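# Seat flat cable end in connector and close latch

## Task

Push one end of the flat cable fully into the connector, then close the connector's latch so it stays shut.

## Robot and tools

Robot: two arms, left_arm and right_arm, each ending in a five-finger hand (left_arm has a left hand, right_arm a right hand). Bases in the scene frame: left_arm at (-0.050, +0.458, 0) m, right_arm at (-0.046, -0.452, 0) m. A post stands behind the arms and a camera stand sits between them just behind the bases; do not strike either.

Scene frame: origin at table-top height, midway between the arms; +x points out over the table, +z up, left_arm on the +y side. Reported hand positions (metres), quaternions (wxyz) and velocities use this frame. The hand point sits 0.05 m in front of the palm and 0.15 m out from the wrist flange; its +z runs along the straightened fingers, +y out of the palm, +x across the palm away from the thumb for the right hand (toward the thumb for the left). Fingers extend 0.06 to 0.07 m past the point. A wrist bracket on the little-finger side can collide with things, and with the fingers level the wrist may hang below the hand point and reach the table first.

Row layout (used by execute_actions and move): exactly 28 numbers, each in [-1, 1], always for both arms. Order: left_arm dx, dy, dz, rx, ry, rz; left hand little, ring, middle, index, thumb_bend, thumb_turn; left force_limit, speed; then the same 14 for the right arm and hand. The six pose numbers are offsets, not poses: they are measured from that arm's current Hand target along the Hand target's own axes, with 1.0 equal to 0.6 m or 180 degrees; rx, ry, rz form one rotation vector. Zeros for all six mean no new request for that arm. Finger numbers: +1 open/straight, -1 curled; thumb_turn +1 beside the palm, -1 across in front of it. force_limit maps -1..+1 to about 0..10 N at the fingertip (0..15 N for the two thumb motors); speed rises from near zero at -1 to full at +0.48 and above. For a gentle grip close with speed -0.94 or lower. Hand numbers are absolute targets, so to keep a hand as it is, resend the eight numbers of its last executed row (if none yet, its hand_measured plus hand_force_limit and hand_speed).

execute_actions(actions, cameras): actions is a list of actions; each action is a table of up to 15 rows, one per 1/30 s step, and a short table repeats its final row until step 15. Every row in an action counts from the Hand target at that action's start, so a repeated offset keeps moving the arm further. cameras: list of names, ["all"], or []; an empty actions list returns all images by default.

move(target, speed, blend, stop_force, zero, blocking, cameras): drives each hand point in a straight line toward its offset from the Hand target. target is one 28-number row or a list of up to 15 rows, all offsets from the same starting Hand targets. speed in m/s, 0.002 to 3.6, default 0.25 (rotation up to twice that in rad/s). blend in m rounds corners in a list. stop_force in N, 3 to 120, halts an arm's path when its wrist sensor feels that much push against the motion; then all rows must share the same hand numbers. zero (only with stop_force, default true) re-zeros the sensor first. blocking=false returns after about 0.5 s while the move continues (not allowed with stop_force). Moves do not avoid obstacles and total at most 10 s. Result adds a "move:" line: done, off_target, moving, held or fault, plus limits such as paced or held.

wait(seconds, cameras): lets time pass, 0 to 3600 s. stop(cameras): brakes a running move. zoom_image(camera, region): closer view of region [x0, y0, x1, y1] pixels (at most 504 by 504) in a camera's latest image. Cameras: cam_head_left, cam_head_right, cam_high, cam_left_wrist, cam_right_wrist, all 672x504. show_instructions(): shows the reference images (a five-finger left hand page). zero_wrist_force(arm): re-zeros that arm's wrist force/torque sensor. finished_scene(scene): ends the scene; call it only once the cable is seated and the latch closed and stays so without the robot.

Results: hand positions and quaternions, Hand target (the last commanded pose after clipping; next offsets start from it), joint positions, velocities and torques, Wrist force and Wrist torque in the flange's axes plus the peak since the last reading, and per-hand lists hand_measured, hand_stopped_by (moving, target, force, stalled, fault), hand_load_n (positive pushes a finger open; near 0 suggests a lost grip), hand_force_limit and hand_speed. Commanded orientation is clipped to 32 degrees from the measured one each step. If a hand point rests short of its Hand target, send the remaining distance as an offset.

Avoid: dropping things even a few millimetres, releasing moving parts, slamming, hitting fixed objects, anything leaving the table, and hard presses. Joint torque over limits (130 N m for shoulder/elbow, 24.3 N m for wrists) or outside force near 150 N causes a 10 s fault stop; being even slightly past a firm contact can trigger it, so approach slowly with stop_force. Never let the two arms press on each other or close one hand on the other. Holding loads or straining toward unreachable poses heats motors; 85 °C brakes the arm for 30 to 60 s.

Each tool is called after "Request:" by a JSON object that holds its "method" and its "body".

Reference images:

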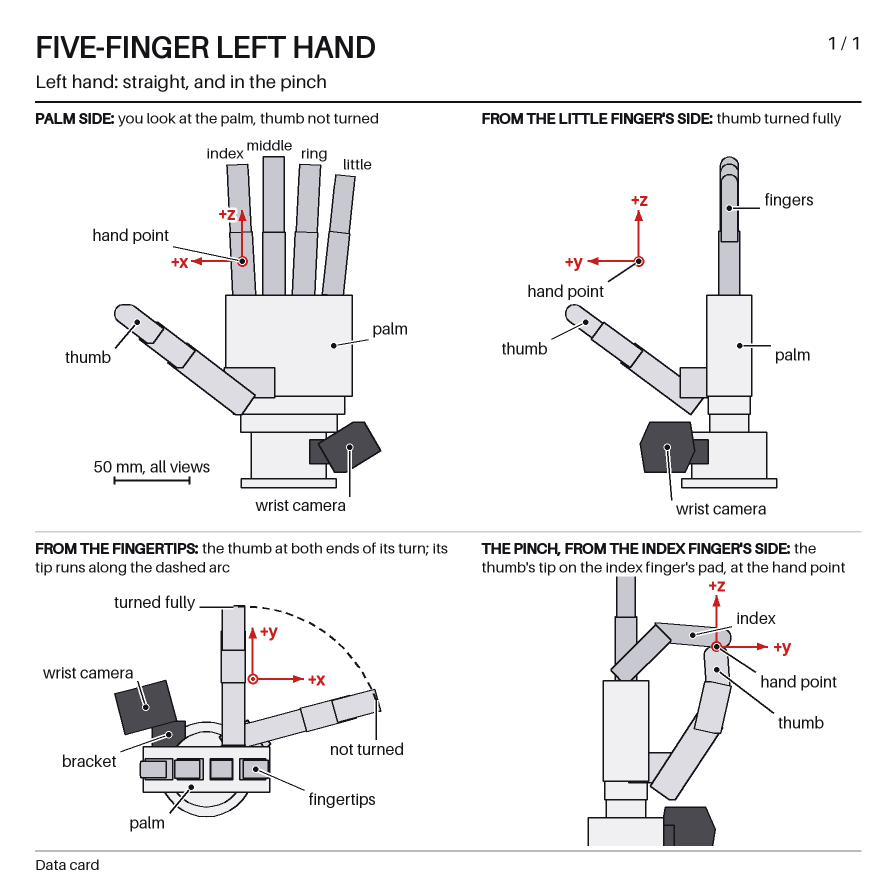

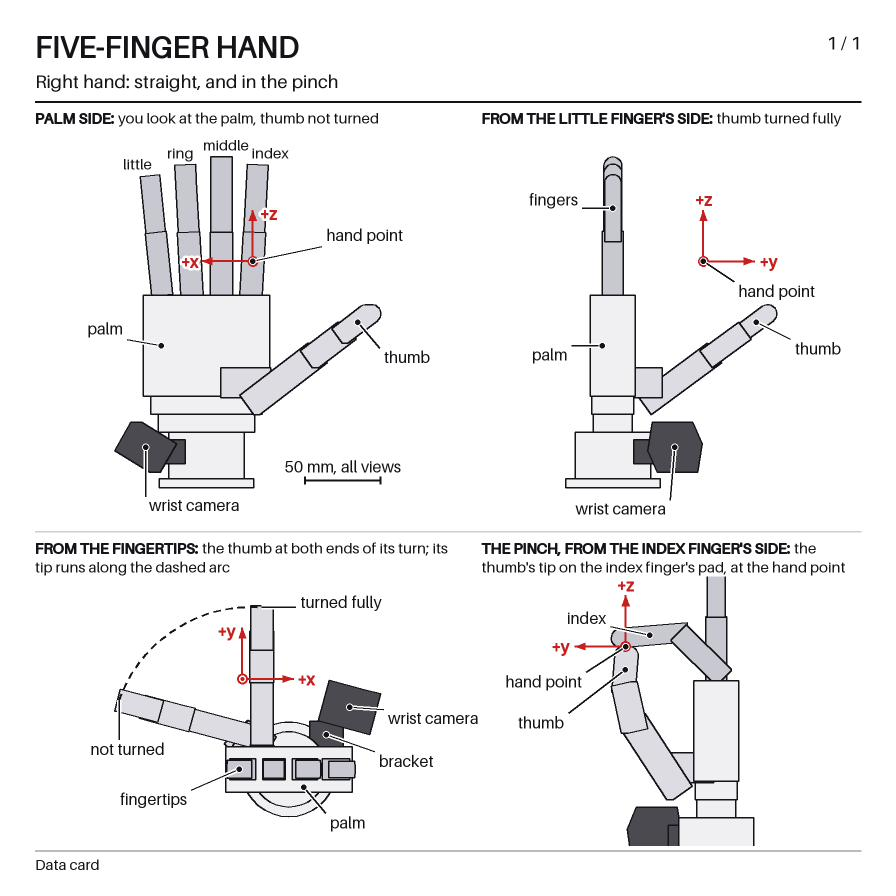

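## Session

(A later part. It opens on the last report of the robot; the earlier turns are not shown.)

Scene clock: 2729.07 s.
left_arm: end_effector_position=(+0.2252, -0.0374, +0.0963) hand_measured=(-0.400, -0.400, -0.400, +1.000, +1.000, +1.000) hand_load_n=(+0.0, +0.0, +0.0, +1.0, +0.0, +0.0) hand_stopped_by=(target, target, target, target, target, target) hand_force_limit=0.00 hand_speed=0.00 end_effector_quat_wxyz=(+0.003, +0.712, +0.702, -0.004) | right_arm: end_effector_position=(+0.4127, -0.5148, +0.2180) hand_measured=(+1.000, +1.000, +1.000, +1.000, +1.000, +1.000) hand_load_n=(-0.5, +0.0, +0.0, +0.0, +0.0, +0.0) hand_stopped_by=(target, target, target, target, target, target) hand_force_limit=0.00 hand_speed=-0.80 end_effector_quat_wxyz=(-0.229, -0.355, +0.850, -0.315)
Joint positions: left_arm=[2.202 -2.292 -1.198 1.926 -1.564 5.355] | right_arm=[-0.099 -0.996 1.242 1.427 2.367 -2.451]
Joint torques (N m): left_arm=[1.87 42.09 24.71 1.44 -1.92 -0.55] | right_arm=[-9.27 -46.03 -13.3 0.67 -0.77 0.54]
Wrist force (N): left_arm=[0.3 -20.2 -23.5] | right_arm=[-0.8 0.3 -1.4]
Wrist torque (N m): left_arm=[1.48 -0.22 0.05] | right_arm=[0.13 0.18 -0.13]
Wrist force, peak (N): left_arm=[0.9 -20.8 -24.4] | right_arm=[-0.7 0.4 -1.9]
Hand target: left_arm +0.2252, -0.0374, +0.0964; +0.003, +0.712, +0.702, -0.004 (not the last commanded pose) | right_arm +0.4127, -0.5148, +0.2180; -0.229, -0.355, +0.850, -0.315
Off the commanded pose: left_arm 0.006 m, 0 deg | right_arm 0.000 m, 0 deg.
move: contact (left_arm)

Request:
{"method": "move", "body": {"target": [[0,-0.005,-0.001,0,0,0,-0.4,-0.4,-0.4,1,1,1,0,0,0,0,0,0,0,0,1,1,1,1,1,1,0,-0.8],[0,-0.01,-0.115,0,0,0,-0.4,-0.4,-0.4,1,1,1,0,0,0,0,0,0,0,0,1,1,1,1,1,1,0,-0.8]], "speed": [0.01,0.08], "blend": [0.002,0]}}

Request:
{"method": "move", "body": {"target": [[0,0.01,0,0,-0.25,-0.433,1,1,1,1,1,1,0,0,0,0,0,0,0,0,1,1,1,1,1,1,0,-0.8],[0,0.01,0,0,-0.4998,-0.8656,1,1,1,1,1,1,0,0,0,0,0,0,0,0,1,1,1,1,1,1,0,-0.8]], "speed": 0.4, "blend": [0.03,0]}}

Scene clock: 2740.13 s.
left_arm: end_effector_position=(+0.2193, -0.0367, +0.1655) hand_measured=(-0.400, -0.400, -0.400, +1.000, +1.000, +1.000) hand_load_n=(+0.0, +0.5, +0.0, +0.0, +0.0, +0.0) hand_stopped_by=(target, target, target, target, target, target) hand_force_limit=0.00 hand_speed=0.00 end_effector_quat_wxyz=(+0.003, +0.712, +0.702, -0.004) | right_arm: end_effector_position=(+0.4127, -0.5148, +0.2180) hand_measured=(+1.000, +1.000, +1.000, +1.000, +1.000, +1.000) hand_load_n=(+0.0, +0.0, +0.0, +0.0, +0.0, -0.5) hand_stopped_by=(target, target, target, target, target, target) hand_force_limit=0.00 hand_speed=-0.80 end_effector_quat_wxyz=(-0.229, -0.355, +0.850, -0.315)
Joint positions: left_arm=[2.194 -2.235 -1.111 1.784 -1.564 5.347] | right_arm=[-0.099 -0.996 1.242 1.427 2.367 -2.451]
Joint torques (N m): left_arm=[-4.91 36.84 8.08 0.05 -2.08 -0.64] | right_arm=[-9.12 -45.96 -13.82 0.63 -0.79 0.55]
Wrist force (N): left_arm=[0.1 0.9 0.9] | right_arm=[-0.9 0.7 -1.7]
Wrist torque (N m): left_arm=[0.07 0.03 0.01] | right_arm=[0.21 0.20 -0.12]
Wrist force, peak (N): left_arm=[-0.3 -20.1 -23.6] | right_arm=[-0.8 0.5 -1.9]
Hand target: left_arm +0.2193, -0.0367, +0.1654; +0.003, +0.712, +0.702, -0.004 | right_arm +0.4127, -0.5148, +0.2180; -0.229, -0.355, +0.850, -0.315
Off the commanded pose: left_arm 0.000 m, 0 deg | right_arm 0.000 m, 0 deg.
move: done; blend cut to 0.0015 m at target 1

Scene clock: 2744.63 s.
left_arm: end_effector_position=(+0.2252, -0.0368, +0.1654) hand_measured=(+1.000, +1.000, +1.000, +1.000, +1.000, +1.000) hand_load_n=(+0.0, +0.0, +0.0, +0.0, +0.0, -0.5) hand_stopped_by=(target, target, target, target, target, target) hand_force_limit=0.00 hand_speed=0.00 end_effector_quat_wxyz=(-0.348, +0.609, -0.616, +0.359) end_effector_velocity=(+0.000, +0.000, +0.000) end_effector_angular_velocity=(-0.004, +0.000, +0.003) | right_arm: end_effector_position=(+0.4127, -0.5148, +0.2180) hand_measured=(+1.000, +1.000, +1.000, +1.000, +1.000, +1.000) hand_load_n=(+0.0, +0.0, +0.0, +0.0, +0.0, +0.0) hand_stopped_by=(target, target, target, target, target, target) hand_force_limit=0.00 hand_speed=-0.80 end_effector_quat_wxyz=(-0.229, -0.355, +0.850, -0.315)
Joint positions: left_arm=[2.055 -1.963 -1.567 2.654 -2.432 2.392] | right_arm=[-0.099 -0.996 1.242 1.427 2.367 -2.451]
Joint velocities: left_arm=[0 0.001 0 0 0 -0.005] | right_arm=[within noise]
Joint torques (N m): left_arm=[9.56 45.79 7.89 -0.17 0.06 -0.78] | right_arm=[-8.8 -45.72 -13.16 0.73 -0.76 0.62]
Wrist force (N): left_arm=[0.6 1.8 1.4] | right_arm=[-0.5 0.5 -1.8]
Wrist torque (N m): left_arm=[0.15 -0.03 0.00] | right_arm=[0.18 0.14 -0.11]
Wrist force, peak (N): left_arm=[0.6 2.2 1.3] | right_arm=[-0.8 0.4 -2.0]
Hand target: left_arm +0.2253, -0.0368, +0.1654; -0.348, +0.609, -0.616, +0.359 | right_arm +0.4127, -0.5148, +0.2180; -0.229, -0.355, +0.850, -0.315
Off the commanded pose: left_arm 0.000 m, 0 deg | right_arm 0.000 m, 0 deg.
move: done

Request:
{"method": "move", "body": {"target": [[0.0765,0.0048,-0.0082,0,0,0,1,1,1,1,1,1,0,0,0,0,0,0,0,0,1,1,1,1,1,1,0,-0.8],[0.0765,0.1592,0.0809,0,0,0,1,1,1,1,1,1,0,0,0,0,0,0,0,0,1,1,1,1,1,1,0,-0.8]], "speed": 0.12, "blend": [0.01,0], "cameras": ["cam_left_wrist"]}}

Request:
{"method": "zoom_image", "body": {"camera": "cam_left_wrist", "region": [80, 150, 170, 245]}}

Scene clock: 2753.67 s.
left_arm: end_effector_position=(+0.2187, -0.0835, +0.0588) hand_measured=(+1.000, +1.000, +1.000, +1.000, +1.000, +1.000) hand_load_n=(+0.0, +0.0, +0.0, +0.0, +0.0, +0.0) hand_stopped_by=(target, target, target, target, target, target) hand_force_limit=0.00 hand_speed=0.00 end_effector_quat_wxyz=(-0.348, +0.609, -0.616, +0.359) | right_arm: end_effector_position=(+0.4127, -0.5148, +0.2180) hand_measured=(+1.000, +1.000, +1.000, +1.000, +1.000, +1.000) hand_load_n=(+0.0, +0.0, +0.0, +0.0, +0.0, +0.0) hand_stopped_by=(target, target, target, target, target, target) hand_force_limit=0.00 hand_speed=-0.80 end_effector_quat_wxyz=(-0.229, -0.355, +0.850, -0.315)
Joint positions: left_arm=[1.999 -2.188 -1.528 2.786 -2.467 2.323] | right_arm=[-0.099 -0.996 1.242 1.427 2.367 -2.451]
Joint torques (N m): left_arm=[-7.1 48.92 31.61 -2.83 -3.04 1.4] | right_arm=[-8.55 -45.92 -13.66 0.79 -0.82 0.59]
Wrist force (N): left_arm=[0.8 1.9 1.0] | right_arm=[-0.9 0.4 -1.5]
Wrist torque (N m): left_arm=[0.18 -0.06 0.07] | right_arm=[0.16 0.19 -0.14]
Wrist force, peak (N): left_arm=[0.9 3.1 1.5] | right_arm=[-0.7 0.2 -2.1]
Hand target: left_arm +0.2187, -0.0835, +0.0588; -0.348, +0.609, -0.616, +0.359 | right_arm +0.4127, -0.5148, +0.2180; -0.229, -0.355, +0.850, -0.315
Off the commanded pose: left_arm 0.000 m, 0 deg | right_arm 0.000 m, 0 deg.
move: done
cam_left_wrist: T_world_to_cam=[[0.48592, -0.25354, 0.83642, -0.16902], [-0.55356, -0.82986, 0.07004, 0.04461], [0.67635, -0.49705, -0.54359, -0.04102]] pos_world=[0.13457, -0.02623, 0.11595]

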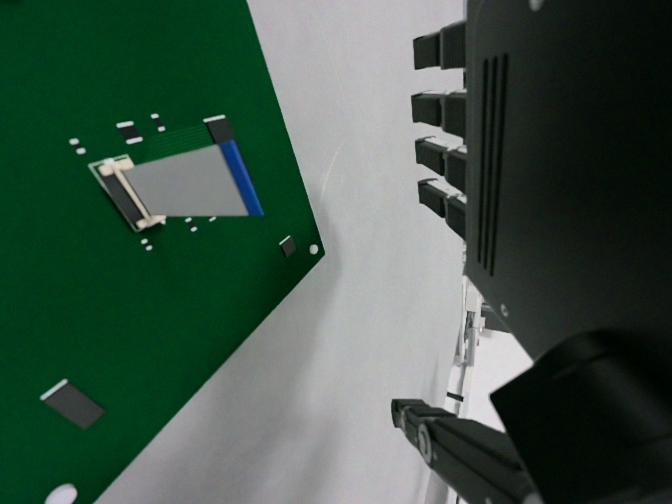

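Scaled by 5.305 from the camera's image (finer frame: 960x720).

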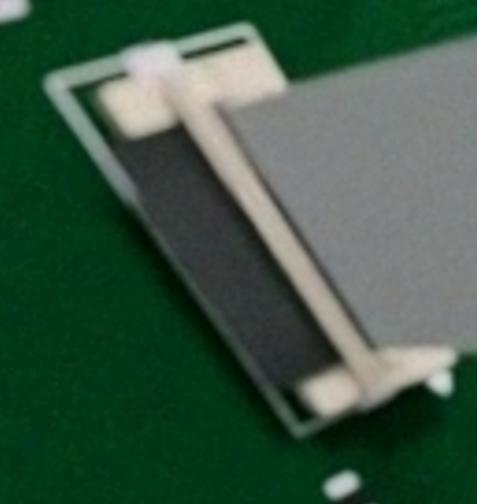

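Request:
{"method": "move", "body": {"target": [[0,-0.1539,-0.0888,0,0,0,1,1,1,1,1,1,0,0,0,0,0,0,0,0,1,1,1,1,1,1,0,-0.8],[-0.185,-0.1456,-0.1033,0,-0.1395,-0.0806,1,1,1,1,1,1,0,0,0,0,0,0,0,0,1,1,1,1,1,1,0,-0.8],[-0.185,0.0454,0.0069,0,-0.1395,-0.0806,1,1,1,1,1,1,0,0,0,0,0,0,0,0,1,1,1,1,1,1,0,-0.8]], "speed": [0.12,0.25,0.12], "blend": [0.02,0.02,0], "cameras": ["cam_left_wrist"]}}

Request:
{"method": "zoom_image", "body": {"camera": "cam_left_wrist", "region": [240, 405, 300, 465]}}

Scene clock: 2769.97 s.
left_arm: end_effector_position=(+0.2104, +0.0274, +0.0322) hand_measured=(+1.000, +1.000, +1.000, +1.000, +1.000, +1.000) hand_load_n=(+0.0, +0.0, +0.0, +0.0, +0.0, +0.0) hand_stopped_by=(target, target, target, target, target, target) hand_force_limit=0.00 hand_speed=0.00 end_effector_quat_wxyz=(-0.425, +0.745, -0.445, +0.259) | right_arm: end_effector_position=(+0.4127, -0.5148, +0.2180) hand_measured=(+1.000, +1.000, +1.000, +1.000, +1.000, +1.000) hand_load_n=(+0.0, +0.0, +0.0, +0.0, +0.0, +0.0) hand_stopped_by=(target, target, target, target, target, target) hand_force_limit=0.00 hand_speed=-0.80 end_effector_quat_wxyz=(-0.229, -0.355, +0.850, -0.315)
Joint positions: left_arm=[2.01 -2.329 -1.569 2.243 -2.611 1.465] | right_arm=[-0.099 -0.996 1.242 1.427 2.367 -2.451]
Joint torques (N m): left_arm=[-1.97 48.45 26.85 -4.31 -2.54 1.36] | right_arm=[-9.06 -46.06 -13.15 0.72 -0.8 0.71]
Wrist force (N): left_arm=[0.7 1.7 1.1] | right_arm=[-0.7 0.7 -1.6]
Wrist torque (N m): left_arm=[0.14 -0.04 0.06] | right_arm=[0.21 0.17 -0.11]
Wrist force, peak (N): left_arm=[0.9 3.1 1.6] | right_arm=[-0.8 0.4 -2.0]
Hand target: left_arm +0.2104, +0.0274, +0.0322; -0.425, +0.745, -0.444, +0.259 | right_arm +0.4127, -0.5148, +0.2180; -0.229, -0.355, +0.850, -0.315
Off the commanded pose: left_arm 0.000 m, 0 deg | right_arm 0.000 m, 0 deg.
move: done
cam_left_wrist: T_world_to_cam=[[0.55153, 0.01448, 0.83403, -0.13568], [-0.08165, -0.99411, 0.07125, 0.03913], [0.83015, -0.10739, -0.5471, -0.03766]] pos_world=[0.10928, 0.03681, 0.08977]

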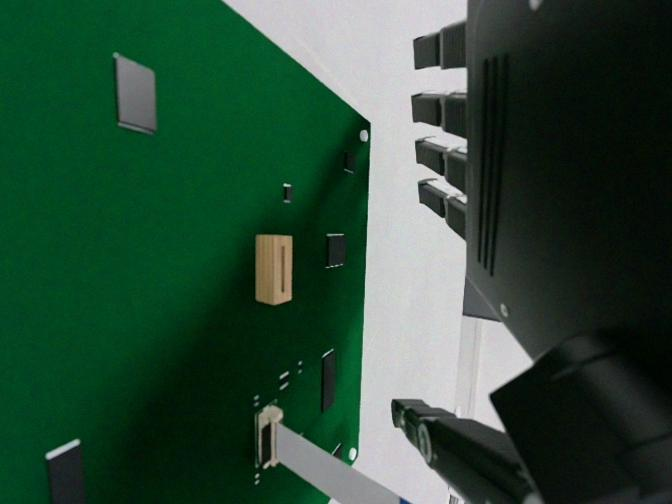

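Scaled by 8.400 from the camera's image (finer frame: 960x720).

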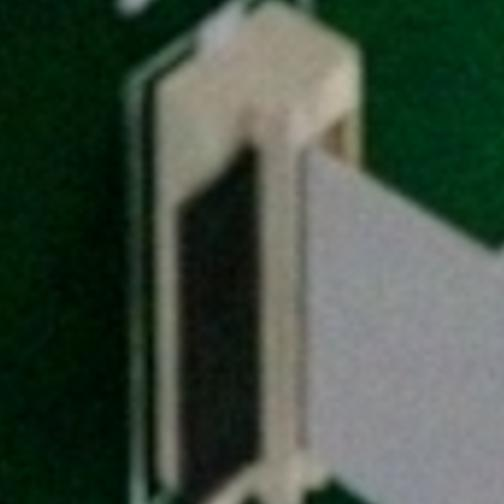

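Request:
{"method": "move", "body": {"target": [[0,-0.1876,-0.1083,0,0,0,1,1,1,1,1,1,0,0,0,0,0,0,0,0,1,1,1,1,1,1,0,-0.8],[0.1096,-0.1739,-0.1321,0,0.1395,0.0806,1,1,1,1,1,1,0,0,0,0,0,0,0,0,1,1,1,1,1,1,0,-0.8]], "speed": [0.12,0.25], "blend": [0.02,0]}}

Request:
{"method": "move", "body": {"target": [[0,0.005,0,0,0.25,0.433,-0.4,-0.4,-0.4,1,1,1,0,0,0,0,0,0,0,0,1,1,1,1,1,1,0,-0.8],[0,0.005,0,0,0.4998,0.8656,-0.4,-0.4,-0.4,1,1,1,0,0,0,0,0,0,0,0,1,1,1,1,1,1,0,-0.8]], "speed": 0.4, "blend": [0.03,0]}}

Scene clock: 2786.97 s.
left_arm: end_effector_position=(+0.2270, -0.0371, +0.1628) hand_measured=(+1.000, +1.000, +1.000, +1.000, +1.000, +1.000) hand_load_n=(+0.0, +0.0, +0.0, +0.0, +0.0, +0.0) hand_stopped_by=(target, target, target, target, target, target) hand_force_limit=0.00 hand_speed=0.00 end_effector_quat_wxyz=(-0.348, +0.609, -0.616, +0.359) | right_arm: end_effector_position=(+0.4127, -0.5148, +0.2180) hand_measured=(+1.000, +1.000, +1.000, +1.000, +1.000, +1.000) hand_load_n=(+0.0, +0.0, +0.0, +0.0, +0.0, +0.0) hand_stopped_by=(target, target, target, target, target, target) hand_force_limit=0.00 hand_speed=-0.80 end_effector_quat_wxyz=(-0.229, -0.355, +0.850, -0.315)
Joint positions: left_arm=[2.058 -1.966 -1.569 2.661 -2.431 2.395] | right_arm=[-0.099 -0.996 1.242 1.427 2.367 -2.451]
Joint torques (N m): left_arm=[-9.53 27.13 34.26 -0.64 -1.07 1.28] | right_arm=[-8.91 -46.03 -13.33 0.68 -0.79 0.68]
Wrist force (N): left_arm=[0.6 1.8 1.0] | right_arm=[-0.6 0.2 -1.7]
Wrist torque (N m): left_arm=[0.17 -0.04 0.05] | right_arm=[0.13 0.16 -0.13]
Wrist force, peak (N): left_arm=[0.9 3.2 1.7] | right_arm=[-1.1 0.5 -1.9]
Hand target: left_arm +0.2270, -0.0372, +0.1628; -0.348, +0.609, -0.616, +0.359 | right_arm +0.4127, -0.5148, +0.2180; -0.229, -0.355, +0.850, -0.315
Off the commanded pose: left_arm 0.000 m, 0 deg | right_arm 0.000 m, 0 deg.
move: done

Scene clock: 2791.43 s.
left_arm: end_effector_position=(+0.2254, -0.0372, +0.1601) hand_measured=(-0.400, -0.400, -0.400, +1.000, +1.000, +1.000) hand_load_n=(+0.0, +0.0, +0.0, +0.0, -0.5, +0.0) hand_stopped_by=(target, target, target, target, target, target) hand_force_limit=0.00 hand_speed=0.00 end_effector_quat_wxyz=(+0.003, +0.712, +0.702, -0.004) | right_arm: end_effector_position=(+0.4127, -0.5148, +0.2180) hand_measured=(+1.000, +1.000, +1.000, +1.000, +1.000, +1.000) hand_load_n=(+0.0, +0.0, +0.0, +0.0, +0.0, +0.0) hand_stopped_by=(target, target, target, target, target, target) hand_force_limit=0.00 hand_speed=-0.80 end_effector_quat_wxyz=(-0.229, -0.355, +0.850, -0.315)
Joint positions: left_arm=[2.202 -2.246 -1.107 1.79 -1.564 5.355] | right_arm=[-0.099 -0.996 1.242 1.427 2.367 -2.451]
Joint torques (N m): left_arm=[9.51 57.58 8.16 -1.19 1.93 1.33] | right_arm=[-8.55 -45.91 -13.15 0.66 -0.72 0.69]
Wrist force (N): left_arm=[0.3 0.5 0.9] | right_arm=[-0.6 0.2 -1.7]
Wrist torque (N m): left_arm=[-0.01 0.01 0.03] | right_arm=[0.14 0.15 -0.13]
Wrist force, peak (N): left_arm=[0.6 2.3 1.2] | right_arm=[-0.9 0.5 -2.0]
Hand target: left_arm +0.2255, -0.0372, +0.1602; +0.003, +0.712, +0.702, -0.004 | right_arm +0.4127, -0.5148, +0.2180; -0.229, -0.355, +0.850, -0.315
Off the commanded pose: left_arm 0.000 m, 0 deg | right_arm 0.000 m, 0 deg.
move: done

Request:
{"method": "move", "body": {"target": [[0,-0.0042,0.0995,0,0,0,-0.4,-0.4,-0.4,1,1,1,0,0,0,0,0,0,0,0,1,1,1,1,1,1,0,-0.8]], "speed": 0.06}}

Request:
{"method": "move", "body": {"target": [0,0,0.0133,0,0,0,-0.4,-0.4,-0.4,1,1,1,0,0,0,0,0,0,0,0,1,1,1,1,1,1,0,-0.8], "speed": 0.004, "stop_force": 8}}

Request:
{"method": "move", "body": {"target": [0,0,-0.115,0,0,0,-0.4,-0.4,-0.4,1,1,1,0,0,0,0,0,0,0,0,1,1,1,1,1,1,0,-0.8], "speed": 0.1}}

Scene clock: 2798.40 s.
left_arm: end_effector_position=(+0.2228, -0.0377, +0.1003) hand_measured=(-0.400, -0.400, -0.400, +1.000, +1.000, +1.000) hand_load_n=(+0.0, +0.0, +0.0, +0.0, +0.0, +0.0) hand_stopped_by=(target, target, target, target, target, target) hand_force_limit=0.00 hand_speed=0.00 end_effector_quat_wxyz=(+0.003, +0.712, +0.702, -0.004) | right_arm: end_effector_position=(+0.4127, -0.5148, +0.2180) hand_measured=(+1.000, +1.000, +1.000, +1.000, +1.000, +1.000) hand_load_n=(+0.0, +0.5, -0.5, +0.0, +0.0, +0.0) hand_stopped_by=(target, target, target, target, target, target) hand_force_limit=0.00 hand_speed=-0.80 end_effector_quat_wxyz=(-0.229, -0.355, +0.850, -0.315)
Joint positions: left_arm=[2.198 -2.287 -1.196 1.919 -1.564 5.351] | right_arm=[-0.099 -0.996 1.242 1.427 2.367 -2.451]
Joint torques (N m): left_arm=[-4.42 57.9 32.03 -5.11 -1.78 -0.37] | right_arm=[-9.08 -46.03 -13.65 0.73 -0.84 0.63]
Wrist force (N): left_arm=[0.4 0.5 0.7] | right_arm=[-1.0 0.2 -1.5]
Wrist torque (N m): left_arm=[-0.01 -0.02 0.03] | right_arm=[0.12 0.21 -0.15]
Wrist force, peak (N): left_arm=[0.4 0.9 -0.9] | right_arm=[-0.9 0.3 -2.0]
Hand target: left_arm +0.2229, -0.0377, +0.1005; +0.003, +0.712, +0.702, -0.004 | right_arm +0.4127, -0.5148, +0.2180; -0.229, -0.355, +0.850, -0.315
Off the commanded pose: left_arm 0.000 m, 0 deg | right_arm 0.000 m, 0 deg.
move: done

Scene clock: 2800.73 s.
left_arm: end_effector_position=(+0.2229, -0.0378, +0.0963) hand_measured=(-0.400, -0.400, -0.400, +1.000, +1.000, +1.000) hand_load_n=(+0.0, +0.0, +0.0, +0.0, +0.0, +0.0) hand_stopped_by=(target, target, target, target, target, target) hand_force_limit=0.00 hand_speed=0.00 end_effector_quat_wxyz=(+0.003, +0.712, +0.702, -0.004) | right_arm: end_effector_position=(+0.4127, -0.5148, +0.2180) hand_measured=(+1.000, +1.000, +1.000, +1.000, +1.000, +1.000) hand_load_n=(+0.0, +0.0, +0.0, +0.5, +0.0, +0.0) hand_stopped_by=(target, target, target, target, target, target) hand_force_limit=0.00 hand_speed=-0.80 end_effector_quat_wxyz=(-0.229, -0.355, +0.850, -0.315)
Joint positions: left_arm=[2.198 -2.29 -1.201 1.927 -1.564 5.351] | right_arm=[-0.099 -0.996 1.242 1.427 2.367 -2.451]
Joint torques (N m): left_arm=[-1.28 53.1 30.01 -3.68 -1.72 1] | right_arm=[-8.61 -45.94 -13.44 0.66 -0.76 0.7]
Wrist force (N): left_arm=[0.5 0.1 -8.2] | right_arm=[-0.4 0.6 -1.9]
Wrist torque (N m): left_arm=[0.53 -0.14 0.04] | right_arm=[0.21 0.12 -0.10]
Wrist force, peak (N): left_arm=[0.8 -0.1 -10.3] | right_arm=[-0.9 0.5 -2.0]
Hand target: left_arm +0.2229, -0.0378, +0.0963; +0.003, +0.712, +0.702, -0.004 (not the last commanded pose) | right_arm +0.4127, -0.5148, +0.2180; -0.229, -0.355, +0.850, -0.315
Off the commanded pose: left_arm 0.004 m, 0 deg | right_arm 0.000 m, 0 deg.
move: contact (left_arm)

Scene clock: 2801.83 s.
left_arm: end_effector_position=(+0.2230, -0.0371, +0.1654) hand_measured=(-0.400, -0.400, -0.400, +1.000, +1.000, +1.000) hand_load_n=(+0.5, +0.0, +0.5, +0.0, -0.5, +0.0) hand_stopped_by=(target, target, target, target, target, target) hand_force_limit=0.00 hand_speed=0.00 end_effector_quat_wxyz=(+0.003, +0.712, +0.702, -0.004) | right_arm: end_effector_position=(+0.4127, -0.5148, +0.2180) hand_measured=(+1.000, +1.000, +1.000, +1.000, +1.000, +1.000) hand_load_n=(+0.0, -0.5, +0.0, +0.0, +0.0, +0.0) hand_stopped_by=(target, target, target, target, target, target) hand_force_limit=0.00 hand_speed=-0.80 end_effector_quat_wxyz=(-0.229, -0.355, +0.850, -0.315)
Joint positions: left_arm=[2.199 -2.24 -1.103 1.78 -1.564 5.352] | right_arm=[-0.099 -0.996 1.242 1.427 2.367 -2.451]
Joint torques (N m): left_arm=[7.77 37.57 8.12 -1.07 -1.31 0.37] | right_arm=[-9.13 -46.32 -13.58 0.65 -0.76 0.79]
Wrist force (N): left_arm=[0.5 0.4 0.7] | right_arm=[-0.5 0.4 -1.7]
Wrist torque (N m): left_arm=[-0.02 -0.05 0.00] | right_arm=[0.16 0.14 -0.12]
Wrist force, peak (N): left_arm=[0.3 0.1 -8.3] | right_arm=[-0.6 0.3 -2.0]
Hand target: left_arm +0.2230, -0.0371, +0.1653; +0.003, +0.712, +0.702, -0.004 | right_arm +0.4127, -0.5148, +0.2180; -0.229, -0.355, +0.850, -0.315
Off the commanded pose: left_arm 0.000 m, 0 deg | right_arm 0.000 m, 0 deg.
move: done

Request:
{"method": "finished_scene", "body": {}}

The scene is finished: the task was done.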